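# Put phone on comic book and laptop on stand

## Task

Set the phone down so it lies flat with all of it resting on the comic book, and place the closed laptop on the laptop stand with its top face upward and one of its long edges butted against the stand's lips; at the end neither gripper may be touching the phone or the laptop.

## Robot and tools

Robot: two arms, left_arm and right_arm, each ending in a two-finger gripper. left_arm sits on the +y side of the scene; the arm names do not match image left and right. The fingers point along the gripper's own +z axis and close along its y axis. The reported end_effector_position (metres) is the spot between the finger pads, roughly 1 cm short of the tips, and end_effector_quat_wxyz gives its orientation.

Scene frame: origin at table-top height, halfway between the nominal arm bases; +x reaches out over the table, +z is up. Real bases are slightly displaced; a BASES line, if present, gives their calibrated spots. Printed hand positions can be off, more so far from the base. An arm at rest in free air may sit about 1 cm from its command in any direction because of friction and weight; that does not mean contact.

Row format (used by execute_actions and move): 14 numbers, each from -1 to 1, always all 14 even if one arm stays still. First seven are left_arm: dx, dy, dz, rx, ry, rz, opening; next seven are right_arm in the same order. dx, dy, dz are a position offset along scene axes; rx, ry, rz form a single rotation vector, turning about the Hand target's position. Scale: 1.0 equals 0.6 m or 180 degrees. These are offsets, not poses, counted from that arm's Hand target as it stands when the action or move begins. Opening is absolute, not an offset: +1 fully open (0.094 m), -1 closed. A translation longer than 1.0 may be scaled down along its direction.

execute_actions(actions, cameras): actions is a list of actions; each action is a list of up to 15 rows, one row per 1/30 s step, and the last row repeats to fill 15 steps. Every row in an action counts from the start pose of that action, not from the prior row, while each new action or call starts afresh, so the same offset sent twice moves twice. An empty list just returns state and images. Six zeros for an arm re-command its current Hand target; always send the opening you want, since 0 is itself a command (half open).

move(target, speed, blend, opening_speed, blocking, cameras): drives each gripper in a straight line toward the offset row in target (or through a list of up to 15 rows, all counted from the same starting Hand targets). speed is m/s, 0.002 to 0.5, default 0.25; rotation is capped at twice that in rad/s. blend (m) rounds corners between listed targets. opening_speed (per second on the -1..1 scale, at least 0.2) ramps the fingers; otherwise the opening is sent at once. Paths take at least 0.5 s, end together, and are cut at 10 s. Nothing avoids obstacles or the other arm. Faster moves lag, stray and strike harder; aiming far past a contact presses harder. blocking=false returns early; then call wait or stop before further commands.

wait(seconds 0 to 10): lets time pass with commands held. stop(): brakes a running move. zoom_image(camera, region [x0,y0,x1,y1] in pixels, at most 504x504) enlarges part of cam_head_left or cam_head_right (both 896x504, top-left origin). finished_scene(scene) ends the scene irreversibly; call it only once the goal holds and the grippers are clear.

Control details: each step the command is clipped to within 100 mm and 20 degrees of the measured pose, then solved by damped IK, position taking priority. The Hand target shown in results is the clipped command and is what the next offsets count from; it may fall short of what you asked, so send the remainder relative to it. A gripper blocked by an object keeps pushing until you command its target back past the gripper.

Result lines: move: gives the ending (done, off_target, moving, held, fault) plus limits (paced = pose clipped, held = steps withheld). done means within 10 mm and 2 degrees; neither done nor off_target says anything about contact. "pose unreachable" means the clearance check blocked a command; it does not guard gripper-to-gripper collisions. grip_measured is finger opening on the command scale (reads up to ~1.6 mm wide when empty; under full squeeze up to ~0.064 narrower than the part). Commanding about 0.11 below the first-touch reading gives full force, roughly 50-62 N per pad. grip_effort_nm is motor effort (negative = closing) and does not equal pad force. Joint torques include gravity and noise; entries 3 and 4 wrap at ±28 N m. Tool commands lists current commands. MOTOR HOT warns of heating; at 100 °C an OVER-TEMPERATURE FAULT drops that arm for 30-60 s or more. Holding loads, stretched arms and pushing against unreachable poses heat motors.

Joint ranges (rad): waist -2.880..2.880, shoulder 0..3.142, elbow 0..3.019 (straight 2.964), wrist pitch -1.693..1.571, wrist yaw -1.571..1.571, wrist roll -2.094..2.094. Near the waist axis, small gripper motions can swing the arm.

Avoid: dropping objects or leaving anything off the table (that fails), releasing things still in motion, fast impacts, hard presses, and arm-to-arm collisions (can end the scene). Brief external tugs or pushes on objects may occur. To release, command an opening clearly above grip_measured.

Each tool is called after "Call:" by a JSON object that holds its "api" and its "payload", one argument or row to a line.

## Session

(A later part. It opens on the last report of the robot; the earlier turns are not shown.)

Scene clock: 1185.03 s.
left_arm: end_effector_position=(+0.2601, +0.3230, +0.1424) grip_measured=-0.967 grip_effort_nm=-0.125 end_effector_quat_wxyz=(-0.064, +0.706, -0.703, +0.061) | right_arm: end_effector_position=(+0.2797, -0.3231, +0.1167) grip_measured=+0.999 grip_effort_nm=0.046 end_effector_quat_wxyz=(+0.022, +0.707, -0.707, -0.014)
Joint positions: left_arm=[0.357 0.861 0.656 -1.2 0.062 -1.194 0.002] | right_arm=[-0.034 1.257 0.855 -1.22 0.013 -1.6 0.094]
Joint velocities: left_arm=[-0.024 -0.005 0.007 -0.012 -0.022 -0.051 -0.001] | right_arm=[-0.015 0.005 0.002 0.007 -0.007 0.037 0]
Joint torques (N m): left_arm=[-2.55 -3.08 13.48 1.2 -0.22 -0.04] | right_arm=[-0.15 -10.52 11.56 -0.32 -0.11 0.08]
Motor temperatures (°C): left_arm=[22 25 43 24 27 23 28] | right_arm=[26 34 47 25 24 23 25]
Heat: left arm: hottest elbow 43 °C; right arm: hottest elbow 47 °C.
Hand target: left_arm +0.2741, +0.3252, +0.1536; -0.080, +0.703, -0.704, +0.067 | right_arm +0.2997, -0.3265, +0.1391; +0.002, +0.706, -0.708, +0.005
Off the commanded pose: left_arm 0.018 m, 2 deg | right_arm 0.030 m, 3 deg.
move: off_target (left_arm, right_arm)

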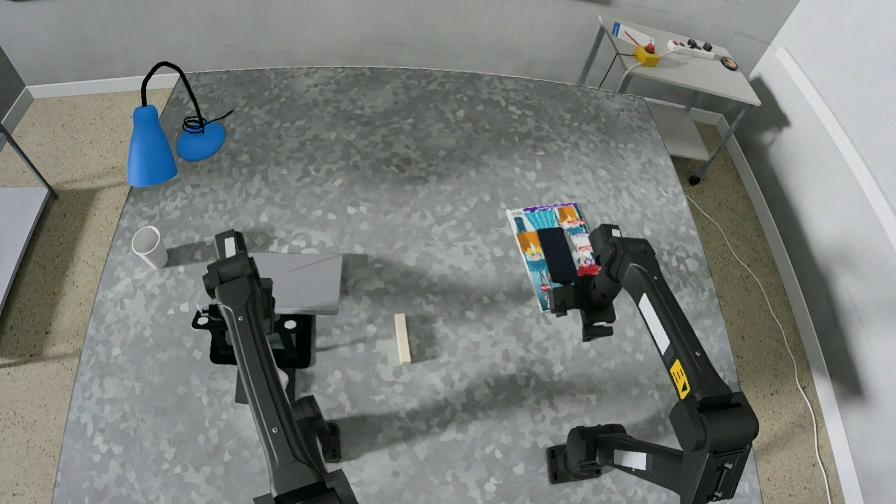

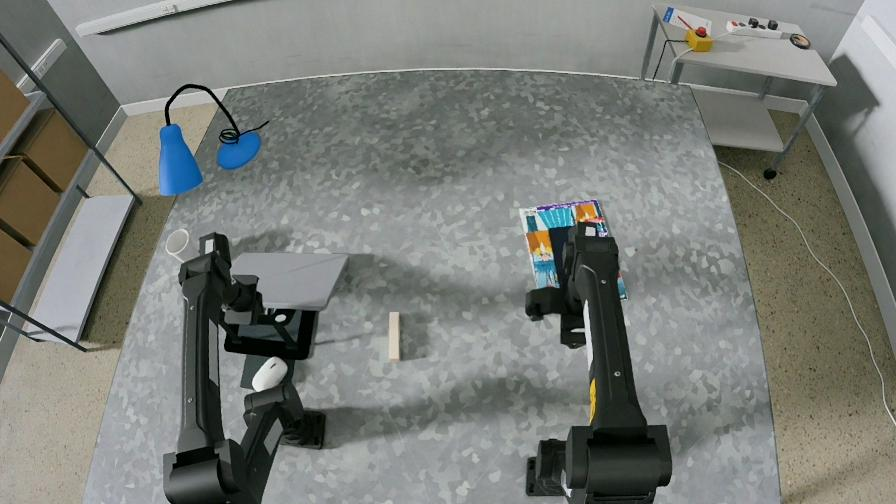

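Call:
{"api": "move", "payload": {
  "target": [
    [-0.03, 0, 0.05, 0,0,0,-0.97, 0,0,0,0,0,0,1]
  ],
  "speed": 0.06
}}

Call:
{"api": "zoom_image", "payload": {
  "camera": "cam_head_right",
  "region": [200, 240, 300, 340]
}}

Scene clock: 1188.87 s.
left_arm: end_effector_position=(+0.2402, +0.3155, +0.1508) grip_measured=-0.967 grip_effort_nm=-0.120 end_effector_quat_wxyz=(-0.047, +0.703, -0.707, +0.053) | right_arm: end_effector_position=(+0.2797, -0.3231, +0.1167) grip_measured=+0.999 grip_effort_nm=0.046 end_effector_quat_wxyz=(+0.022, +0.707, -0.707, -0.014)
Joint positions: left_arm=[0.36 0.814 0.661 -1.291 0.062 -1.181 0.002] | right_arm=[-0.034 1.257 0.855 -1.22 0.013 -1.6 0.094]
Joint velocities: left_arm=[-0.015 -0.005 -0.017 -0.002 0.022 -0.022 -0.001] | right_arm=[-0.015 -0.005 -0.007 -0.012 0.007 0.022 0.001]
Joint torques (N m): left_arm=[-0.79 -5.19 17.25 0.27 -0.08 0.06] | right_arm=[-0.21 -10.52 11.56 -0.31 -0.12 0.09]
Motor temperatures (°C): left_arm=[22 25 44 24 27 23 28] | right_arm=[26 34 47 25 24 23 25]
Heat: left arm: hottest elbow 44 °C; right arm: hottest elbow 47 °C.
Hand target: left_arm +0.2564, +0.3259, +0.1836; -0.081, +0.702, -0.704, +0.067 | right_arm +0.2997, -0.3265, +0.1391; +0.002, +0.706, -0.708, +0.005
Off the commanded pose: left_arm 0.038 m, 4 deg | right_arm 0.030 m, 3 deg.
move: off_target (left_arm, right_arm)

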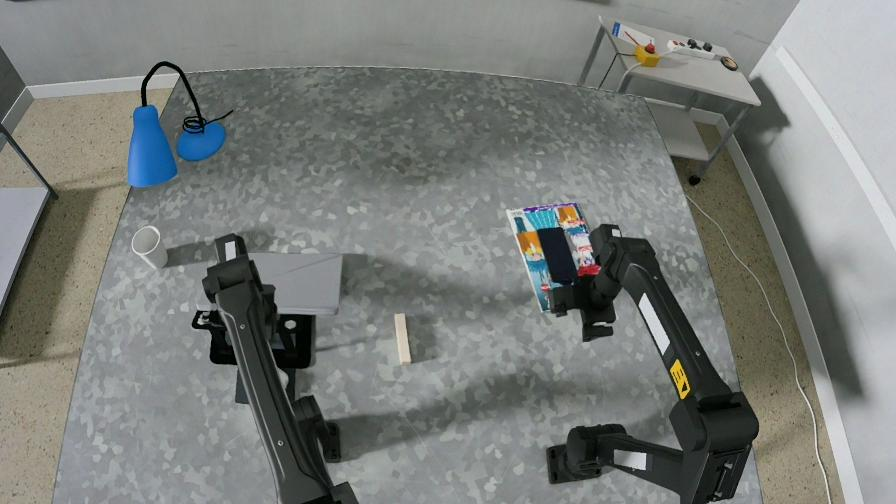

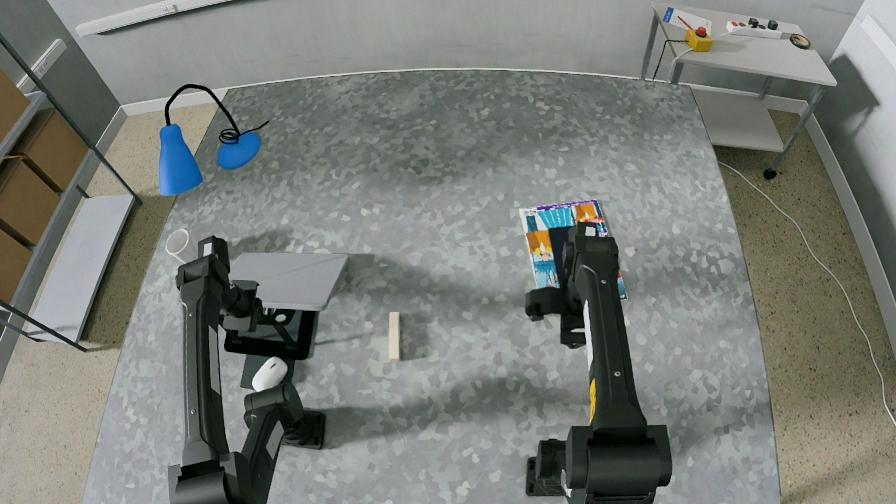

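Scaled by 5.040.

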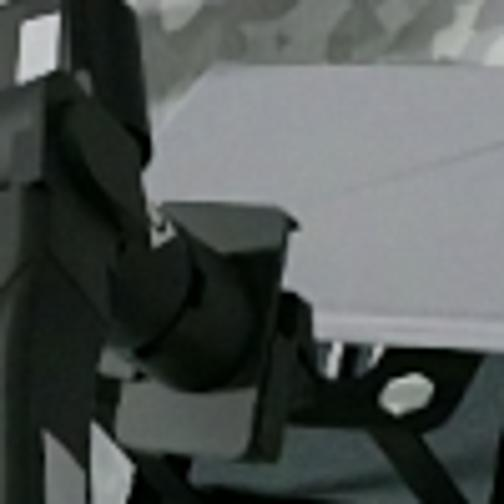

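Call:
{"api": "move", "payload": {
  "target": [
    [0, 0, 0.03, 0,0,0,-0.97, 0,0,0,0,0,0,1]
  ],
  "speed": 0.06,
  "cameras": []
}}

Scene clock: 1192.50 s.
left_arm: end_effector_position=(+0.2417, +0.3161, +0.1688) grip_measured=-0.967 grip_effort_nm=-0.120 end_effector_quat_wxyz=(-0.047, +0.703, -0.707, +0.053) | right_arm: end_effector_position=(+0.2797, -0.3231, +0.1167) grip_measured=+0.999 grip_effort_nm=0.046 end_effector_quat_wxyz=(+0.022, +0.707, -0.707, -0.014)
Joint positions: left_arm=[0.36 0.811 0.707 -1.339 0.062 -1.18 0.002] | right_arm=[-0.034 1.257 0.855 -1.22 0.013 -1.6 0.094]
Joint velocities: left_arm=[0.005 -0.015 -0.027 0.002 0.007 -0.037 0] | right_arm=[0.005 0.005 -0.007 -0.007 -0.022 -0.007 -0.001]
Joint torques (N m): left_arm=[-0.79 -4.48 17.35 0.25 -0.01 0.08] | right_arm=[-0.09 -10.64 11.54 -0.35 -0.11 0.09]
Motor temperatures (°C): left_arm=[22 25 45 24 27 23 28] | right_arm=[26 34 47 25 24 23 25]
Heat: left arm: hottest elbow 45 °C; right arm: hottest elbow 47 °C.
Hand target: left_arm +0.2565, +0.3261, +0.2015; -0.080, +0.703, -0.704, +0.067 | right_arm +0.2997, -0.3265, +0.1391; +0.002, +0.706, -0.708, +0.005
Off the commanded pose: left_arm 0.037 m, 4 deg | right_arm 0.030 m, 3 deg.
move: off_target (left_arm, right_arm)
No camera images: "cameras" was empty.

Call:
{"api": "move", "payload": {
  "target": [
    [0.05, 0, 0.0, 0,0,0,-0.97, 0,0,0,0,0,0,1]
  ],
  "speed": 0.03
}}

Call:
{"api": "zoom_image", "payload": {
  "camera": "cam_head_right",
  "region": [200, 240, 300, 340]
}}

Call:
{"api": "zoom_image", "payload": {
  "camera": "cam_head_left",
  "region": [190, 250, 290, 350]
}}

Scene clock: 1197.00 s.
left_arm: end_effector_position=(+0.2612, +0.3194, +0.1733) grip_measured=-0.967 grip_effort_nm=-0.120 end_effector_quat_wxyz=(-0.046, +0.707, -0.703, +0.053) | right_arm: end_effector_position=(+0.2797, -0.3231, +0.1167) grip_measured=+0.999 grip_effort_nm=0.046 end_effector_quat_wxyz=(+0.022, +0.707, -0.707, -0.014)
Joint positions: left_arm=[0.34 0.873 0.748 -1.318 0.059 -1.212 0.002] | right_arm=[-0.034 1.257 0.855 -1.22 0.013 -1.6 0.094]
Joint velocities: left_arm=[-0.005 0.005 0.007 -0.007 0.007 -0.081 0] | right_arm=[-0.005 -0.005 0.012 -0.012 0.022 -0.007 0]
Joint torques (N m): left_arm=[-3.25 -3.19 17.16 1.11 -0.24 -0.07] | right_arm=[-0.21 -10.46 11.52 -0.32 -0.11 0.09]
Motor temperatures (°C): left_arm=[22 25 45 24 27 23 28] | right_arm=[26 34 47 25 24 23 25]
Heat: left arm: hottest elbow 45 °C; right arm: hottest elbow 47 °C.
Hand target: left_arm +0.2866, +0.3256, +0.2016; -0.081, +0.703, -0.704, +0.067 | right_arm +0.2997, -0.3265, +0.1391; +0.002, +0.706, -0.708, +0.005
Off the commanded pose: left_arm 0.038 m, 4 deg | right_arm 0.030 m, 3 deg.
move: off_target (left_arm, right_arm)

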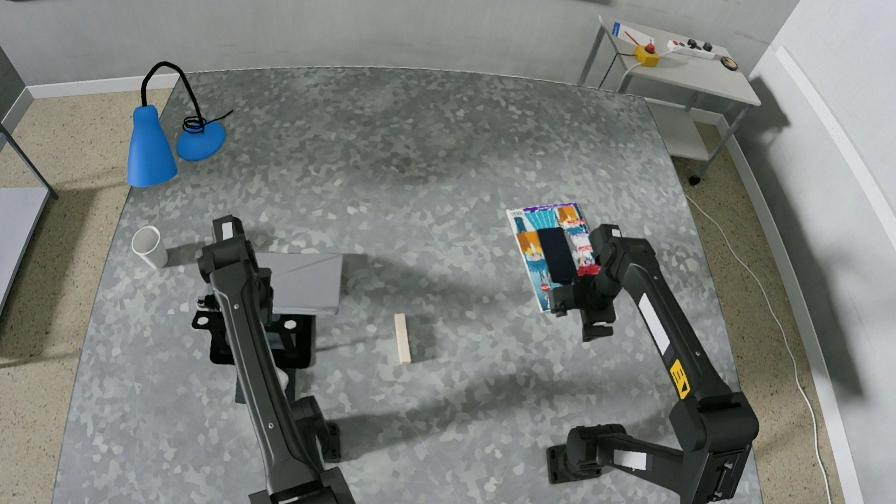

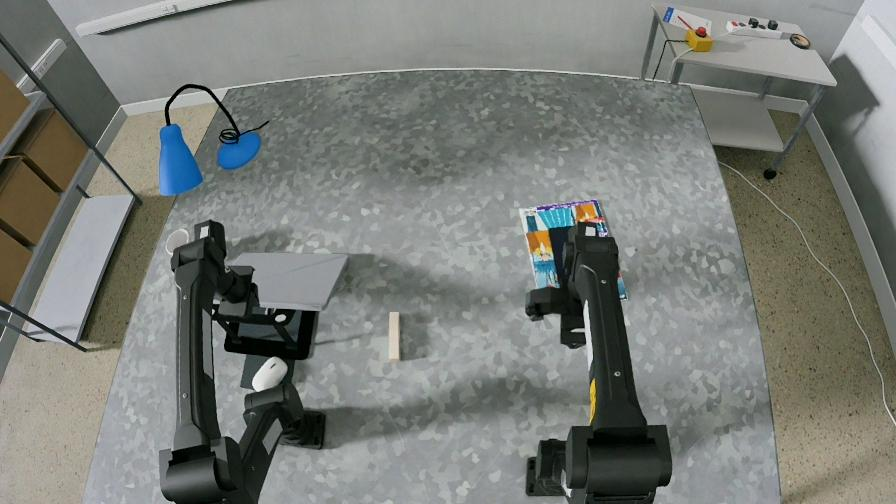

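Scaled by 5.040.

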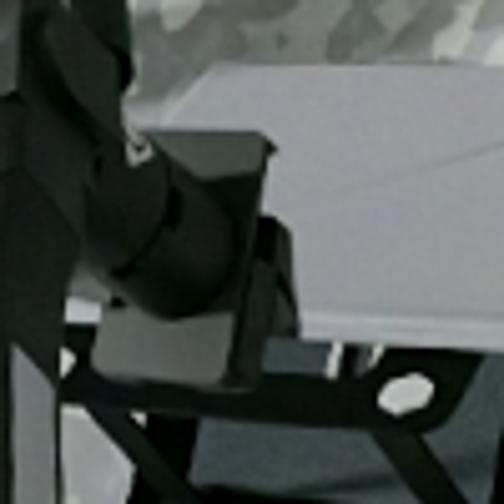

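Scaled by 5.040.

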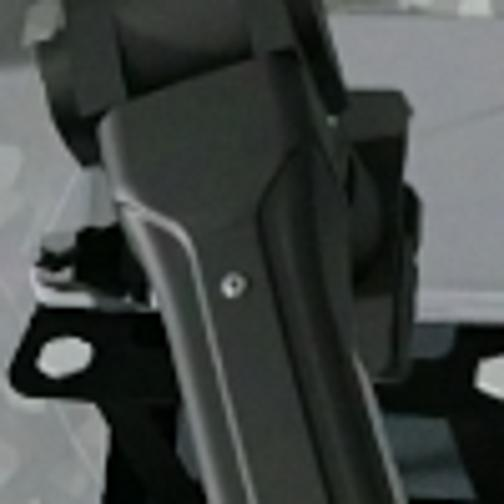

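Call:
{"api": "move", "payload": {
  "target": [
    [0.04, 0, -0.015, 0,0,0,-0.97, 0,0,0,0,0,0,1]
  ],
  "speed": 0.03
}}

Call:
{"api": "zoom_image", "payload": {
  "camera": "cam_head_right",
  "region": [200, 240, 300, 340]
}}

Call:
{"api": "zoom_image", "payload": {
  "camera": "cam_head_left",
  "region": [190, 250, 290, 350]
}}

Scene clock: 1201.90 s.
left_arm: end_effector_position=(+0.2834, +0.3196, +0.1648) grip_measured=-0.967 grip_effort_nm=-0.125 end_effector_quat_wxyz=(-0.047, +0.707, -0.703, +0.052) | right_arm: end_effector_position=(+0.2797, -0.3231, +0.1167) grip_measured=+0.999 grip_effort_nm=0.046 end_effector_quat_wxyz=(+0.022, +0.707, -0.707, -0.014)
Joint positions: left_arm=[0.306 0.944 0.763 -1.26 0.052 -1.246 0.002] | right_arm=[-0.034 1.257 0.855 -1.22 0.013 -1.6 0.094]
Joint velocities: left_arm=[0.005 0.005 -0.002 -0.002 0.022 0.007 0] | right_arm=[0.005 -0.015 -0.002 0.007 0.007 -0.007 0]
Joint torques (N m): left_arm=[-2.9 -5.42 17.35 0.88 -0.21 -0.07] | right_arm=[-0.15 -10.58 11.54 -0.31 -0.12 0.08]
Motor temperatures (°C): left_arm=[22 25 45 24 27 23 28] | right_arm=[26 34 47 25 24 23 25]
Heat: left arm: hottest elbow 45 °C; right arm: hottest elbow 47 °C.
Hand target: left_arm +0.3105, +0.3251, +0.1926; -0.081, +0.703, -0.704, +0.067 | right_arm +0.2997, -0.3265, +0.1391; +0.002, +0.706, -0.708, +0.005
Off the commanded pose: left_arm 0.039 m, 4 deg | right_arm 0.030 m, 3 deg.
move: off_target (left_arm, right_arm)

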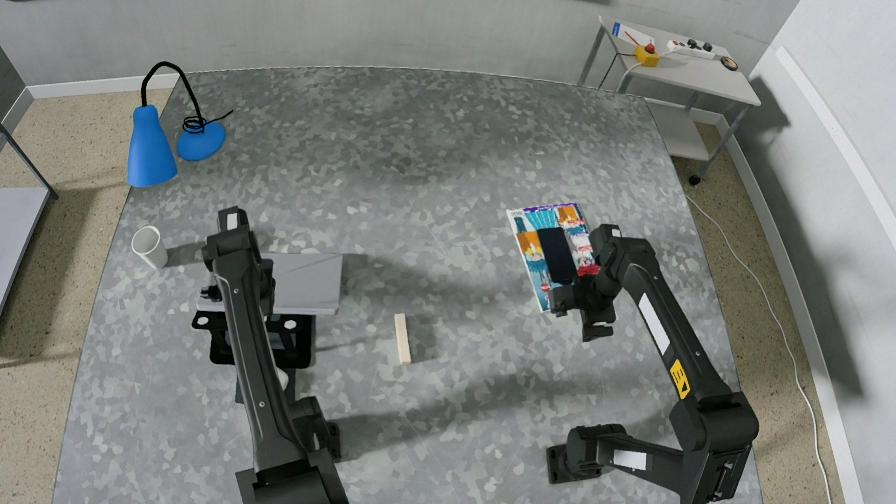

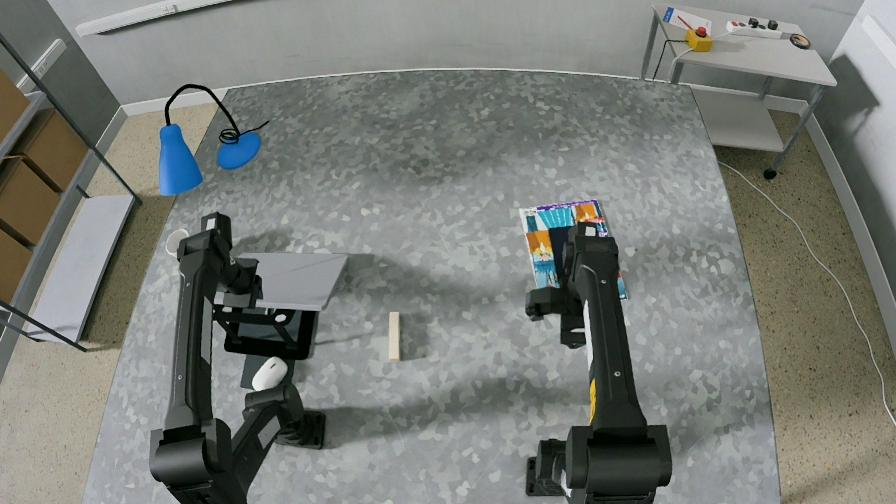

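Scaled by 5.040.

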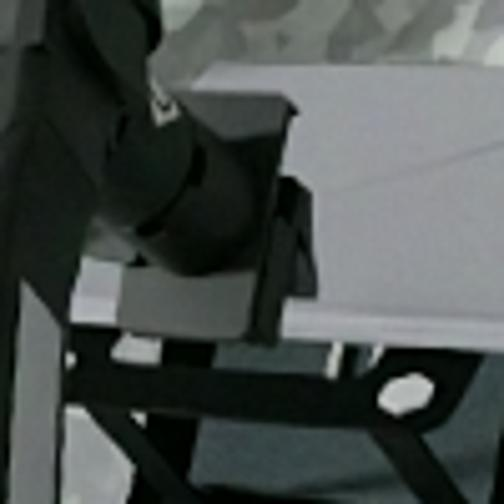

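Scaled by 5.040.

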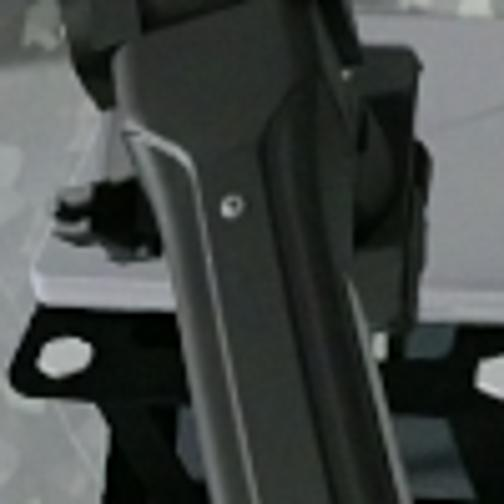

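Call:
{"api": "move", "payload": {
  "target": [
    [-0.045, 0, -0.06, 0,0,0,-0.97, 0,0,0,0,0,0,1]
  ],
  "speed": 0.02
}}

Call:
{"api": "zoom_image", "payload": {
  "camera": "cam_head_right",
  "region": [200, 240, 300, 340]
}}

Call:
{"api": "zoom_image", "payload": {
  "camera": "cam_head_left",
  "region": [190, 250, 290, 350]
}}

Scene clock: 1208.10 s.
left_arm: end_effector_position=(+0.2841, +0.3217, +0.1566) grip_measured=-0.967 grip_effort_nm=-0.125 end_effector_quat_wxyz=(-0.071, +0.701, -0.706, +0.063) | right_arm: end_effector_position=(+0.2797, -0.3231, +0.1167) grip_measured=+0.999 grip_effort_nm=0.046 end_effector_quat_wxyz=(+0.022, +0.707, -0.707, -0.014)
Joint positions: left_arm=[0.312 0.913 0.719 -1.194 0.052 -1.228 0.002] | right_arm=[-0.034 1.257 0.855 -1.22 0.013 -1.6 0.094]
Joint velocities: left_arm=[-0.005 -0.015 -0.007 -0.002 0.007 -0.051 0] | right_arm=[-0.005 -0.015 -0.017 0.007 -0.051 -0.007 0.001]
Joint torques (N m): left_arm=[-0.32 -5.95 9.57 1.1 -0.01 0.14] | right_arm=[-0.09 -10.52 11.56 -0.32 -0.11 0.08]
Motor temperatures (°C): left_arm=[22 25 46 24 27 23 28] | right_arm=[26 34 47 25 24 23 24]
Heat: left arm: hottest elbow 46 °C; right arm: hottest elbow 47 °C.
Hand target: left_arm +0.2831, +0.3252, +0.1566; -0.081, +0.703, -0.704, +0.067 | right_arm +0.2997, -0.3265, +0.1391; +0.002, +0.706, -0.708, +0.005
Off the commanded pose: left_arm 0.004 m, 1 deg | right_arm 0.030 m, 3 deg.
move: off_target (right_arm)

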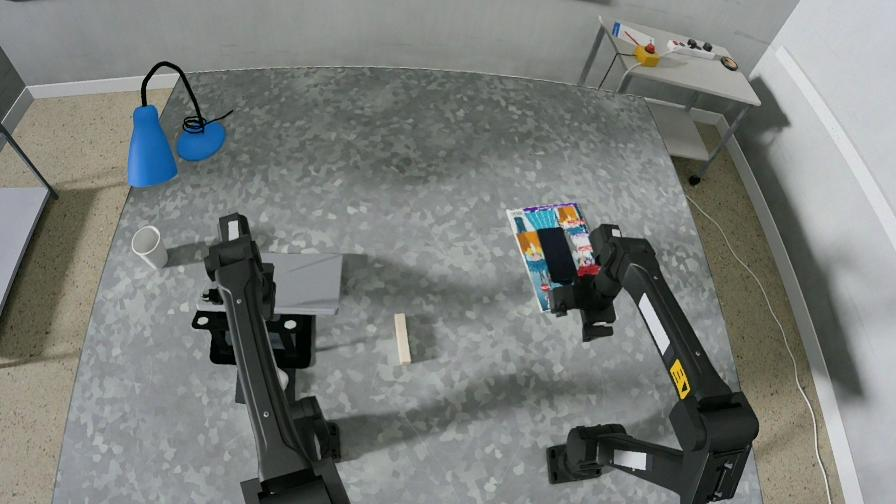

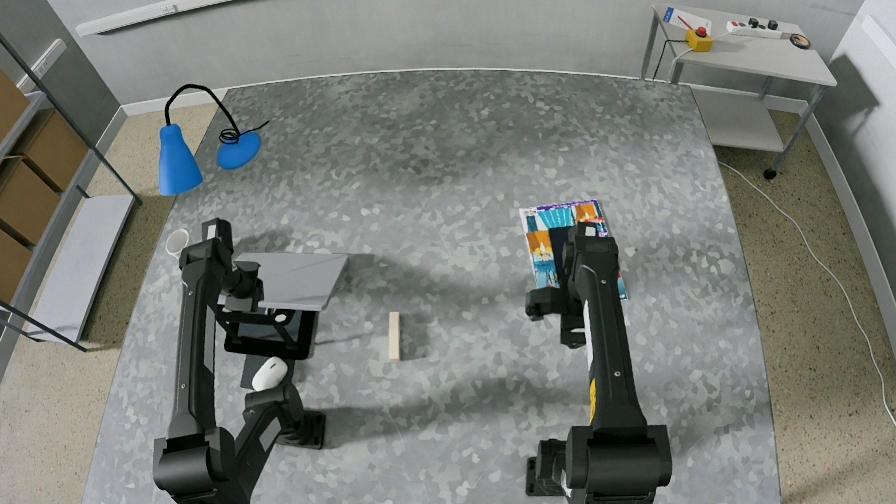

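Scaled by 5.040.

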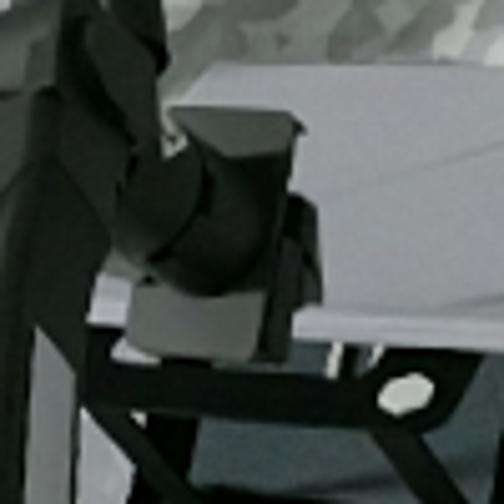

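Scaled by 5.040.

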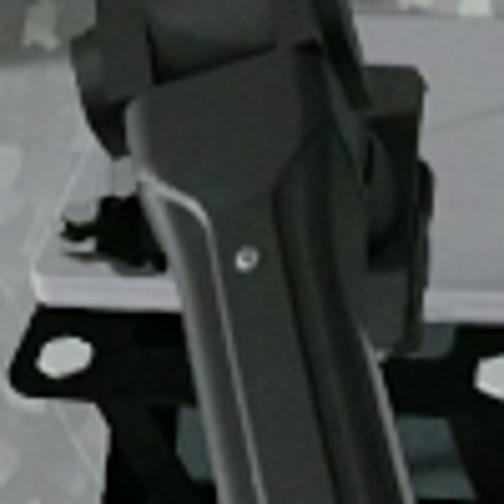

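Call:
{"api": "move", "payload": {
  "target": [
    [0.03, 0, 0.01, 0,0,0,-0.97, 0,0,0,0,0,0,1]
  ],
  "speed": 0.02
}}

Call:
{"api": "zoom_image", "payload": {
  "camera": "cam_head_right",
  "region": [200, 240, 300, 340]
}}

Call:
{"api": "zoom_image", "payload": {
  "camera": "cam_head_left",
  "region": [190, 250, 290, 350]
}}

Scene clock: 1212.37 s.
left_arm: end_effector_position=(+0.2866, +0.3226, +0.1513) grip_measured=-0.967 grip_effort_nm=-0.125 end_effector_quat_wxyz=(-0.065, +0.704, -0.704, +0.060) | right_arm: end_effector_position=(+0.2797, -0.3231, +0.1167) grip_measured=+0.999 grip_effort_nm=0.046 end_effector_quat_wxyz=(+0.022, +0.707, -0.707, -0.014)
Joint positions: left_arm=[0.312 0.936 0.719 -1.185 0.052 -1.235 0.002] | right_arm=[-0.034 1.257 0.855 -1.22 0.013 -1.6 0.094]
Joint velocities: left_arm=[-0.015 0.005 0.002 -0.007 -0.022 -0.022 0.001] | right_arm=[-0.015 -0.005 -0.007 0.002 0.051 -0.022 0]
Joint torques (N m): left_arm=[-2.32 -4.84 13.59 1.29 -0.14 -0.06] | right_arm=[-0.15 -10.52 11.55 -0.35 -0.11 0.09]
Motor temperatures (°C): left_arm=[22 25 45 24 27 23 28] | right_arm=[26 34 47 25 24 23 24]
Heat: left arm: hottest elbow 45 °C; right arm: hottest elbow 47 °C.
Hand target: left_arm +0.3011, +0.3250, +0.1626; -0.081, +0.703, -0.704, +0.067 | right_arm +0.2997, -0.3265, +0.1391; +0.002, +0.706, -0.708, +0.005
Off the commanded pose: left_arm 0.019 m, 2 deg | right_arm 0.030 m, 3 deg.
move: off_target (left_arm, right_arm)

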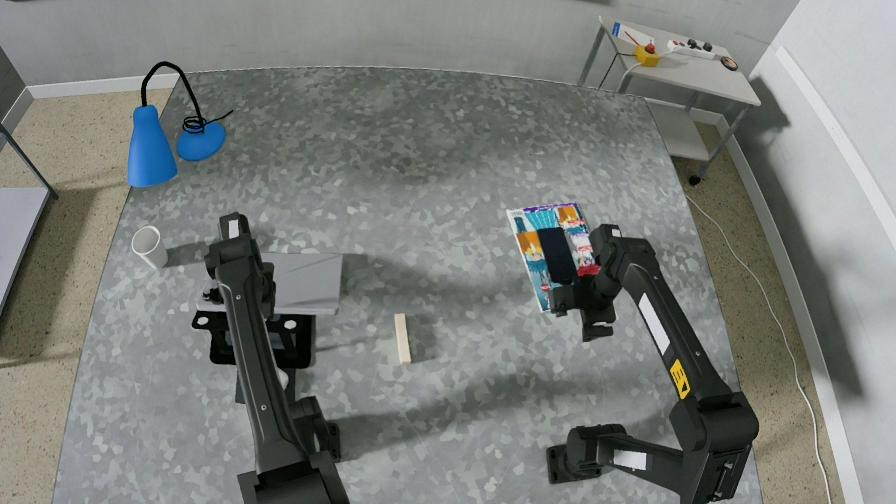

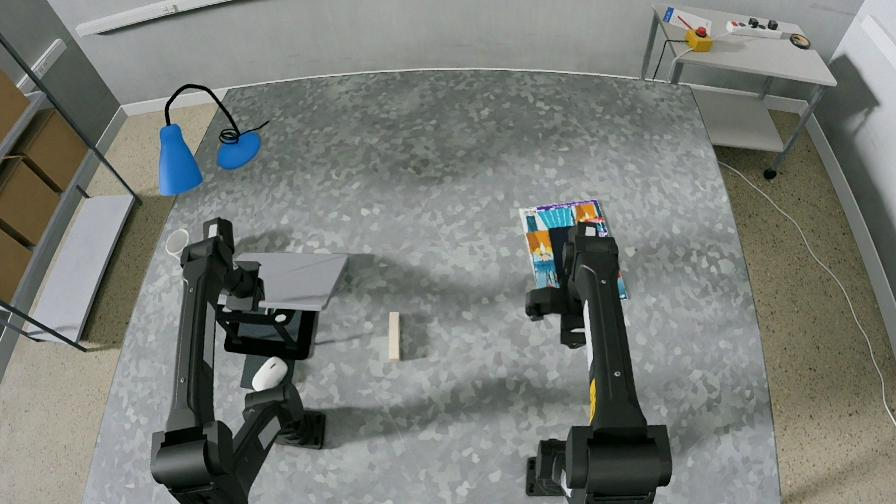

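Scaled by 5.040.

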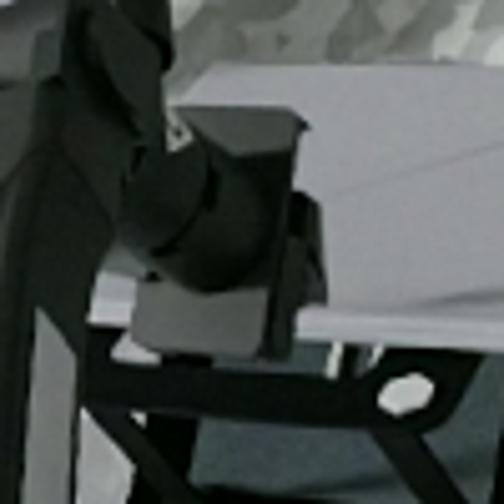

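Scaled by 5.040.

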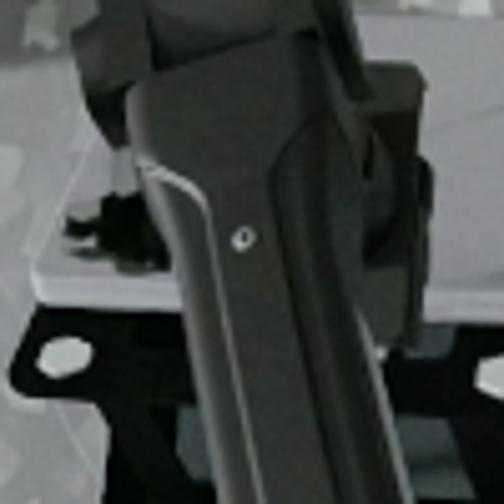

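Call:
{"api": "move", "payload": {
  "target": [
    [0.03, 0, 0.01, 0,0,0,-0.97, 0,0,0,0,0,0,1]
  ],
  "speed": 0.02
}}

Call:
{"api": "zoom_image", "payload": {
  "camera": "cam_head_right",
  "region": [200, 240, 300, 340]
}}

Call:
{"api": "zoom_image", "payload": {
  "camera": "cam_head_left",
  "region": [190, 250, 290, 350]
}}

Scene clock: 1216.43 s.
left_arm: end_effector_position=(+0.2895, +0.3188, +0.1408) grip_measured=-0.967 grip_effort_nm=-0.125 end_effector_quat_wxyz=(-0.046, +0.707, -0.703, +0.051) | right_arm: end_effector_position=(+0.2797, -0.3231, +0.1167) grip_measured=+0.999 grip_effort_nm=0.046 end_effector_quat_wxyz=(+0.022, +0.707, -0.707, -0.014)
Joint positions: left_arm=[0.294 0.98 0.719 -1.181 0.05 -1.257 0.002] | right_arm=[-0.034 1.257 0.855 -1.22 0.013 -1.6 0.094]
Joint velocities: left_arm=[-0.024 -0.015 -0.012 0.002 0.022 0.007 0] | right_arm=[-0.005 -0.005 0.002 -0.012 -0.051 0.051 0]
Joint torques (N m): left_arm=[-2.26 -3.96 17.25 0.98 -0.25 -0.02] | right_arm=[-0.21 -10.46 11.55 -0.34 -0.11 0.08]
Motor temperatures (°C): left_arm=[22 25 45 24 27 23 28] | right_arm=[26 34 47 25 24 23 24]
Heat: left arm: hottest elbow 45 °C; right arm: hottest elbow 47 °C.
Hand target: left_arm +0.3191, +0.3247, +0.1685; -0.081, +0.703, -0.704, +0.067 | right_arm +0.2997, -0.3265, +0.1391; +0.002, +0.706, -0.708, +0.005
Off the commanded pose: left_arm 0.041 m, 4 deg | right_arm 0.030 m, 3 deg.
move: off_target (left_arm, right_arm)

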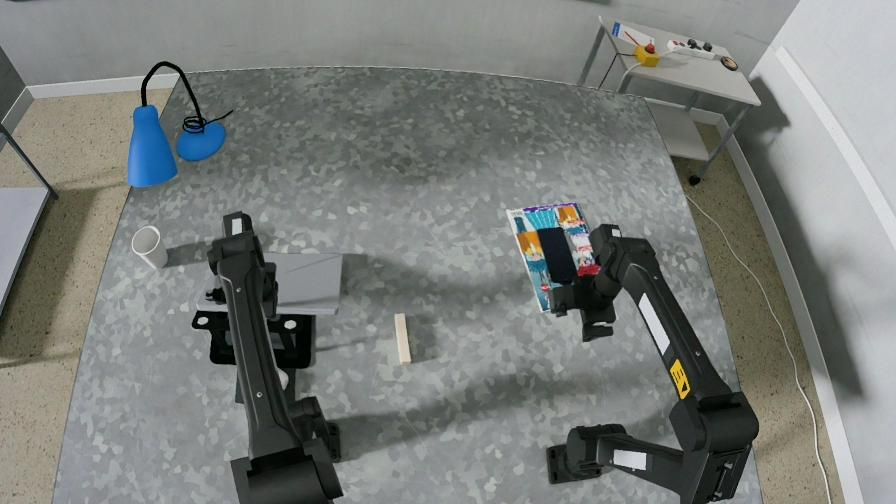

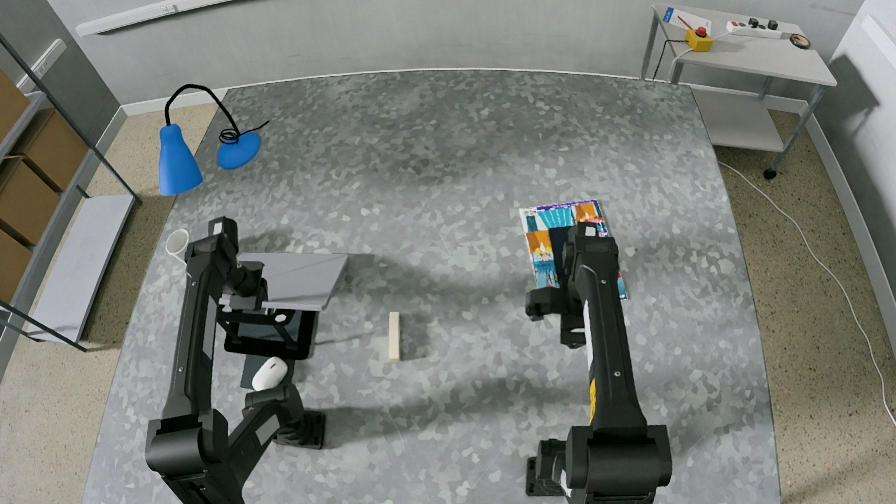

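Scaled by 5.040.

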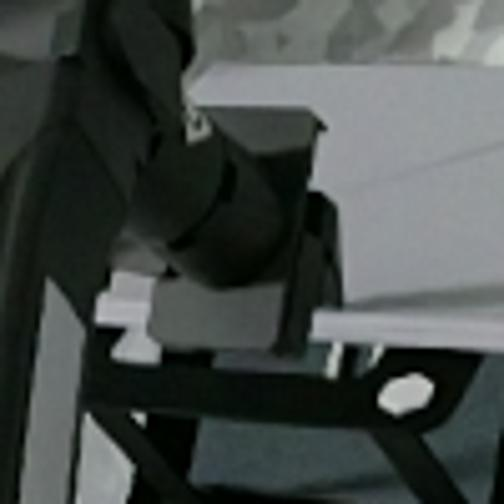

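Scaled by 5.040.

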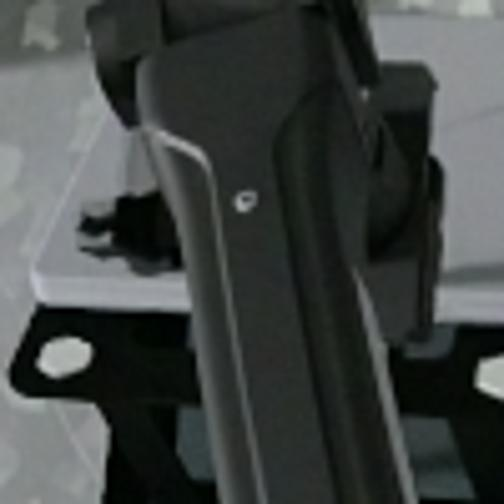

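Call:
{"api": "move", "payload": {
  "target": [
    [0.02, 0, 0.02, 0,0,0,-0.97, 0,0,0,0,0,0,1]
  ],
  "speed": 0.02
}}

Call:
{"api": "zoom_image", "payload": {
  "camera": "cam_head_right",
  "region": [200, 240, 300, 340]
}}

Call:
{"api": "zoom_image", "payload": {
  "camera": "cam_head_left",
  "region": [190, 250, 290, 350]
}}

Scene clock: 1221.20 s.
left_arm: end_effector_position=(+0.3078, +0.3213, +0.1545) grip_measured=-0.967 grip_effort_nm=-0.120 end_effector_quat_wxyz=(-0.057, +0.707, -0.703, +0.056) | right_arm: end_effector_position=(+0.2797, -0.3231, +0.1167) grip_measured=+0.999 grip_effort_nm=0.046 end_effector_quat_wxyz=(+0.022, +0.707, -0.707, -0.014)
Joint positions: left_arm=[0.28 1.009 0.771 -1.181 0.047 -1.271 0.002] | right_arm=[-0.034 1.257 0.855 -1.22 0.013 -1.6 0.094]
Joint velocities: left_arm=[-0.005 -0.015 -0.002 -0.007 0.037 0.022 0] | right_arm=[0.005 -0.005 0.002 -0.002 -0.051 -0.022 0]
Joint torques (N m): left_arm=[-2.49 -5.01 16.94 0.36 -0.21 -0.07] | right_arm=[-0.09 -10.46 11.58 -0.34 -0.11 0.09]
Motor temperatures (°C): left_arm=[22 25 45 24 27 23 28] | right_arm=[26 34 47 25 24 23 24]
Heat: left arm: hottest elbow 45 °C; right arm: hottest elbow 47 °C.
Hand target: left_arm +0.3314, +0.3247, +0.1805; -0.081, +0.702, -0.704, +0.067 | right_arm +0.2997, -0.3265, +0.1391; +0.002, +0.706, -0.708, +0.005
Off the commanded pose: left_arm 0.035 m, 3 deg | right_arm 0.030 m, 3 deg.
move: off_target (left_arm, right_arm)

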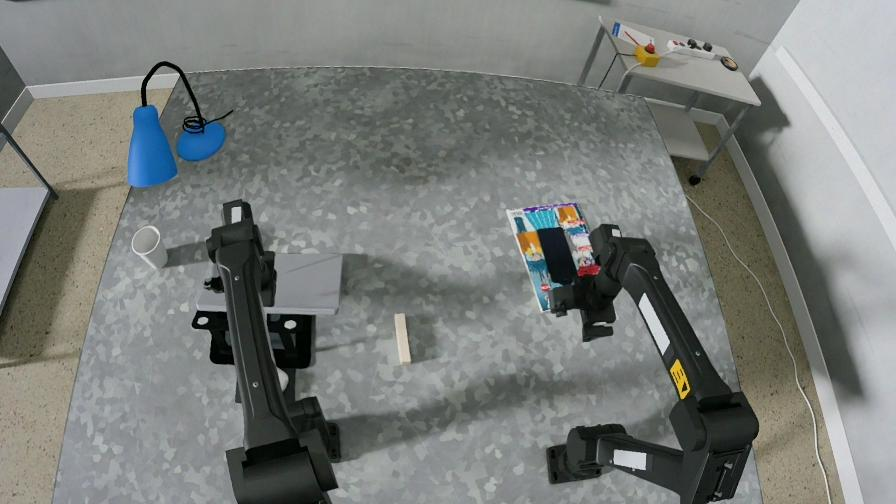

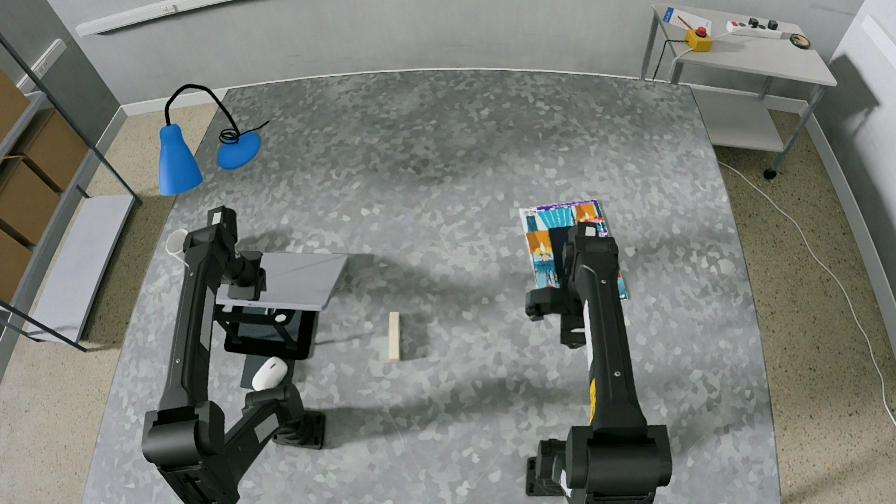

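Scaled by 5.040.

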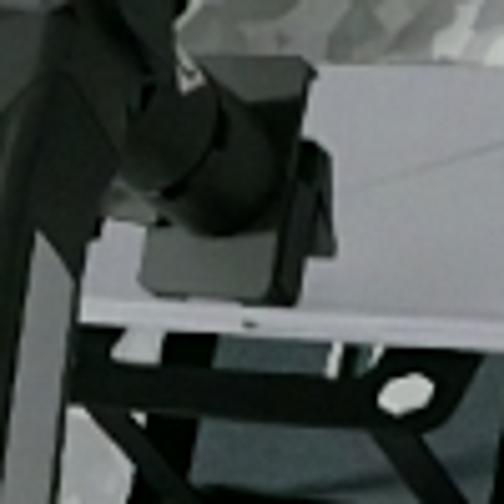

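Scaled by 5.040.

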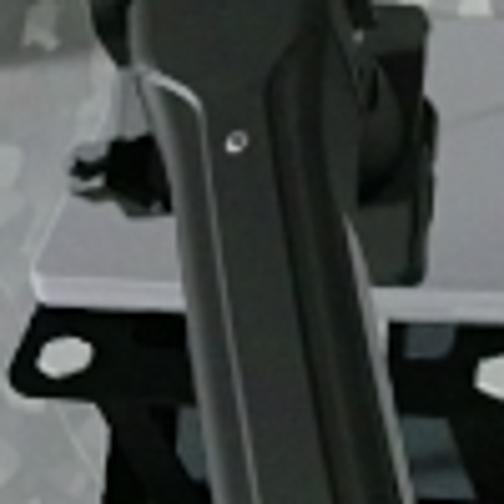

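Call:
{"api": "move", "payload": {
  "target": [
    [-0.033, 0, -0.068, 0,0,0,-0.97, 0,0,0,0,0,0,1]
  ],
  "speed": 0.02,
  "cameras": []
}}

Call:
{"api": "move", "payload": {
  "target": [
    [0, 0, -0.016, 0,0,0,-0.97, 0,0,0,0,0,0,1]
  ],
  "speed": 0.02,
  "cameras": ["cam_head_right"]
}}

Call:
{"api": "zoom_image", "payload": {
  "camera": "cam_head_right",
  "region": [200, 240, 300, 340]
}}

Scene clock: 1227.77 s.
left_arm: end_effector_position=(+0.3116, +0.3225, +0.1397) grip_measured=-0.967 grip_effort_nm=-0.120 end_effector_quat_wxyz=(-0.072, +0.704, -0.704, +0.064) | right_arm: end_effector_position=(+0.2797, -0.3231, +0.1167) grip_measured=+0.999 grip_effort_nm=0.046 end_effector_quat_wxyz=(+0.022, +0.707, -0.707, -0.014)
Joint positions: left_arm=[0.28 1.009 0.727 -1.102 0.047 -1.267 0.002] | right_arm=[-0.034 1.257 0.855 -1.22 0.013 -1.6 0.094]
Joint velocities: left_arm=[0.005 0.024 -0.012 -0.007 0.081 -0.037 0] | right_arm=[-0.005 0.015 -0.002 0.002 -0.051 0.007 0]
Joint torques (N m): left_arm=[-0.56 -8.29 9.46 1.24 -0.01 0.06] | right_arm=[-0.15 -10.52 11.54 -0.31 -0.11 0.08]
Motor temperatures (°C): left_arm=[22 25 45 24 27 23 28] | right_arm=[26 34 47 25 24 23 24]
Heat: left arm: hottest elbow 45 °C; right arm: hottest elbow 47 °C.
Hand target: left_arm +0.3110, +0.3245, +0.1398; -0.081, +0.702, -0.704, +0.067 | right_arm +0.2997, -0.3265, +0.1391; +0.002, +0.706, -0.708, +0.005
Off the commanded pose: left_arm 0.002 m, 1 deg | right_arm 0.030 m, 3 deg.
move: off_target (right_arm)
No camera images: "cameras" was empty.

Scene clock: 1228.67 s.
left_arm: end_effector_position=(+0.3114, +0.3225, +0.1325) grip_measured=-0.967 grip_effort_nm=-0.120 end_effector_quat_wxyz=(-0.076, +0.704, -0.703, +0.066) | right_arm: end_effector_position=(+0.2797, -0.3231, +0.1167) grip_measured=+0.999 grip_effort_nm=0.051 end_effector_quat_wxyz=(+0.022, +0.707, -0.707, -0.014)
Joint positions: left_arm=[0.28 1.009 0.707 -1.073 0.047 -1.267 0.002] | right_arm=[-0.034 1.257 0.855 -1.22 0.013 -1.6 0.094]
Joint velocities: left_arm=[-0.005 -0.005 0.002 0.002 -0.022 -0.007 0] | right_arm=[0.005 -0.015 -0.007 0.007 -0.037 0.007 -0.001]
Joint torques (N m): left_arm=[-0.79 -6.42 9.68 1.03 -0.04 0.11] | right_arm=[-0.15 -10.46 11.55 -0.31 -0.11 0.08]
Motor temperatures (°C): left_arm=[22 25 45 24 27 23 28] | right_arm=[26 34 47 25 24 23 24]
Heat: left arm: hottest elbow 45 °C; right arm: hottest elbow 47 °C.
Hand target: left_arm +0.3109, +0.3244, +0.1302; -0.081, +0.703, -0.704, +0.067 | right_arm +0.2997, -0.3265, +0.1391; +0.002, +0.706, -0.708, +0.005
Off the commanded pose: left_arm 0.003 m, 1 deg | right_arm 0.030 m, 3 deg.
move: off_target (right_arm)
Images, in order (width x height): cam_head_right 896x504.

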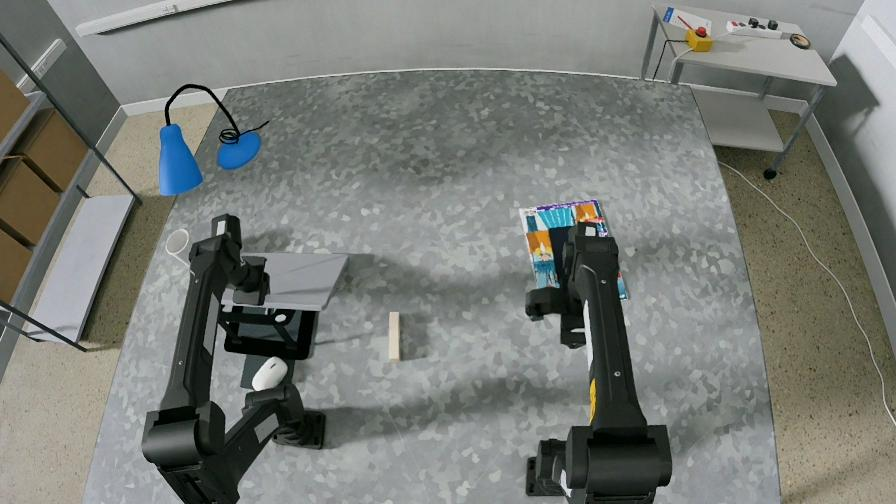

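Scaled by 5.040.

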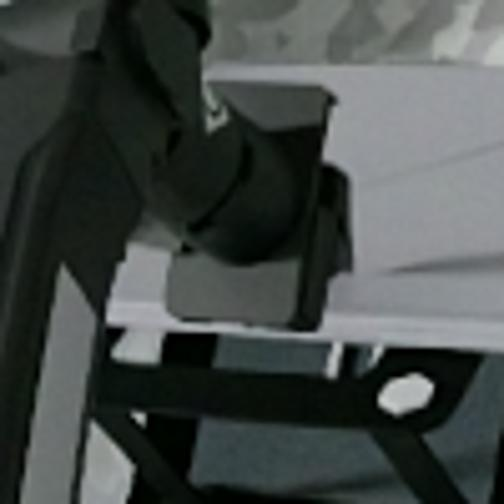

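Call:
{"api": "move", "payload": {
  "target": [
    [0, 0, -0.02, 0,0,0,-0.97, 0,0,0,0,0,0,1]
  ],
  "speed": 0.015,
  "cameras": ["cam_head_right"]
}}

Call:
{"api": "zoom_image", "payload": {
  "camera": "cam_head_right",
  "region": [200, 240, 300, 340]
}}

Scene clock: 1231.77 s.
left_arm: end_effector_position=(+0.3139, +0.3233, +0.1262) grip_measured=-0.967 grip_effort_nm=-0.120 end_effector_quat_wxyz=(-0.085, +0.703, -0.703, +0.070) | right_arm: end_effector_position=(+0.2797, -0.3231, +0.1167) grip_measured=+0.999 grip_effort_nm=0.042 end_effector_quat_wxyz=(+0.022, +0.707, -0.707, -0.014)
Joint positions: left_arm=[0.28 1.009 0.687 -1.032 0.047 -1.267 0.002] | right_arm=[-0.034 1.257 0.855 -1.22 0.013 -1.6 0.094]
Joint velocities: left_arm=[-0.005 0.005 0.002 -0.007 -0.007 -0.007 0] | right_arm=[-0.015 0.005 -0.007 0.002 -0.037 0.022 0.001]
Joint torques (N m): left_arm=[-1.44 -5.66 8.9 1.11 -0.11 0.1] | right_arm=[-0.09 -10.58 11.54 -0.31 -0.11 0.08]
Motor temperatures (°C): left_arm=[22 25 45 24 27 23 28] | right_arm=[26 34 47 25 24 23 24]
Heat: left arm: hottest elbow 45 °C; right arm: hottest elbow 47 °C.
Hand target: left_arm +0.3108, +0.3243, +0.1182; -0.081, +0.703, -0.704, +0.067 | right_arm +0.2997, -0.3265, +0.1391; +0.002, +0.706, -0.708, +0.005
Off the commanded pose: left_arm 0.009 m, 1 deg | right_arm 0.030 m, 3 deg.
move: off_target (right_arm)
Images, in order (width x height): cam_head_right 896x504.

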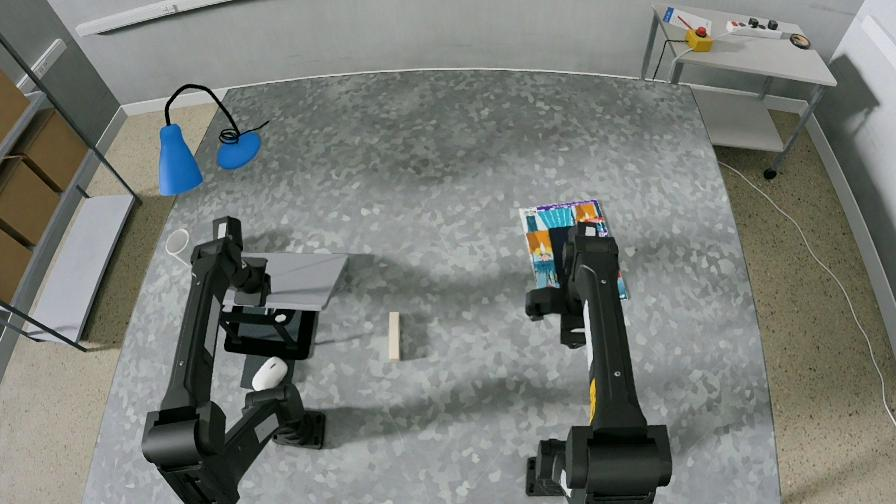

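Scaled by 5.040.

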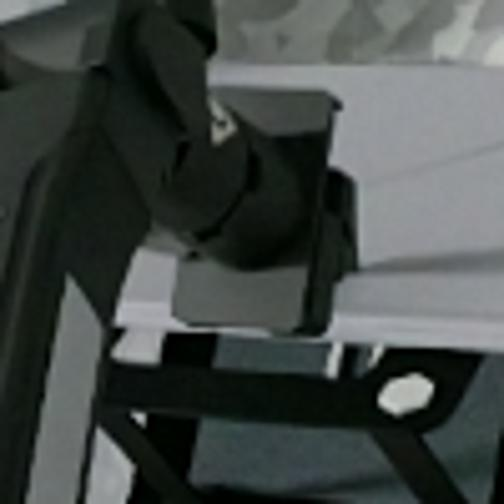

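Call:
{"api": "move", "payload": {
  "target": [
    [0, 0, 0.06, 0,0,0,-0.97, 0,0,0,0,0,0,1],
    [-0.07, 0, 0.06, 0,0,0,-0.97, 0,0,0,0,0,0,1]
  ],
  "speed": 0.06,
  "cameras": []
}}

Scene clock: 1238.50 s.
left_arm: end_effector_position=(+0.2764, +0.3245, +0.1572) grip_measured=-0.967 grip_effort_nm=-0.120 end_effector_quat_wxyz=(-0.085, +0.700, -0.706, +0.069) | right_arm: end_effector_position=(+0.2797, -0.3231, +0.1167) grip_measured=+0.999 grip_effort_nm=0.046 end_effector_quat_wxyz=(+0.022, +0.707, -0.707, -0.014)
Joint positions: left_arm=[0.335 0.869 0.695 -1.184 0.056 -1.206 0.002] | right_arm=[-0.034 1.257 0.855 -1.22 0.013 -1.6 0.094]
Joint velocities: left_arm=[-0.005 -0.005 0.002 -0.007 0.007 -0.007 0] | right_arm=[0.005 -0.005 -0.012 0.002 -0.051 -0.022 0]
Joint torques (N m): left_arm=[-0.44 -5.3 9.72 0.36 0.11 0.12] | right_arm=[-0.15 -10.52 11.52 -0.34 -0.11 0.08]
Motor temperatures (°C): left_arm=[22 25 44 24 27 23 28] | right_arm=[26 34 48 25 24 23 24]
Heat: left arm: hottest elbow 44 °C; right arm: hottest elbow 48 °C.
Hand target: left_arm +0.2692, +0.3253, +0.1542; -0.080, +0.703, -0.704, +0.067 | right_arm +0.2997, -0.3265, +0.1391; +0.002, +0.706, -0.708, +0.005
Off the commanded pose: left_arm 0.008 m, 1 deg | right_arm 0.030 m, 3 deg.
move: off_target (right_arm)
No camera images: "cameras" was empty.


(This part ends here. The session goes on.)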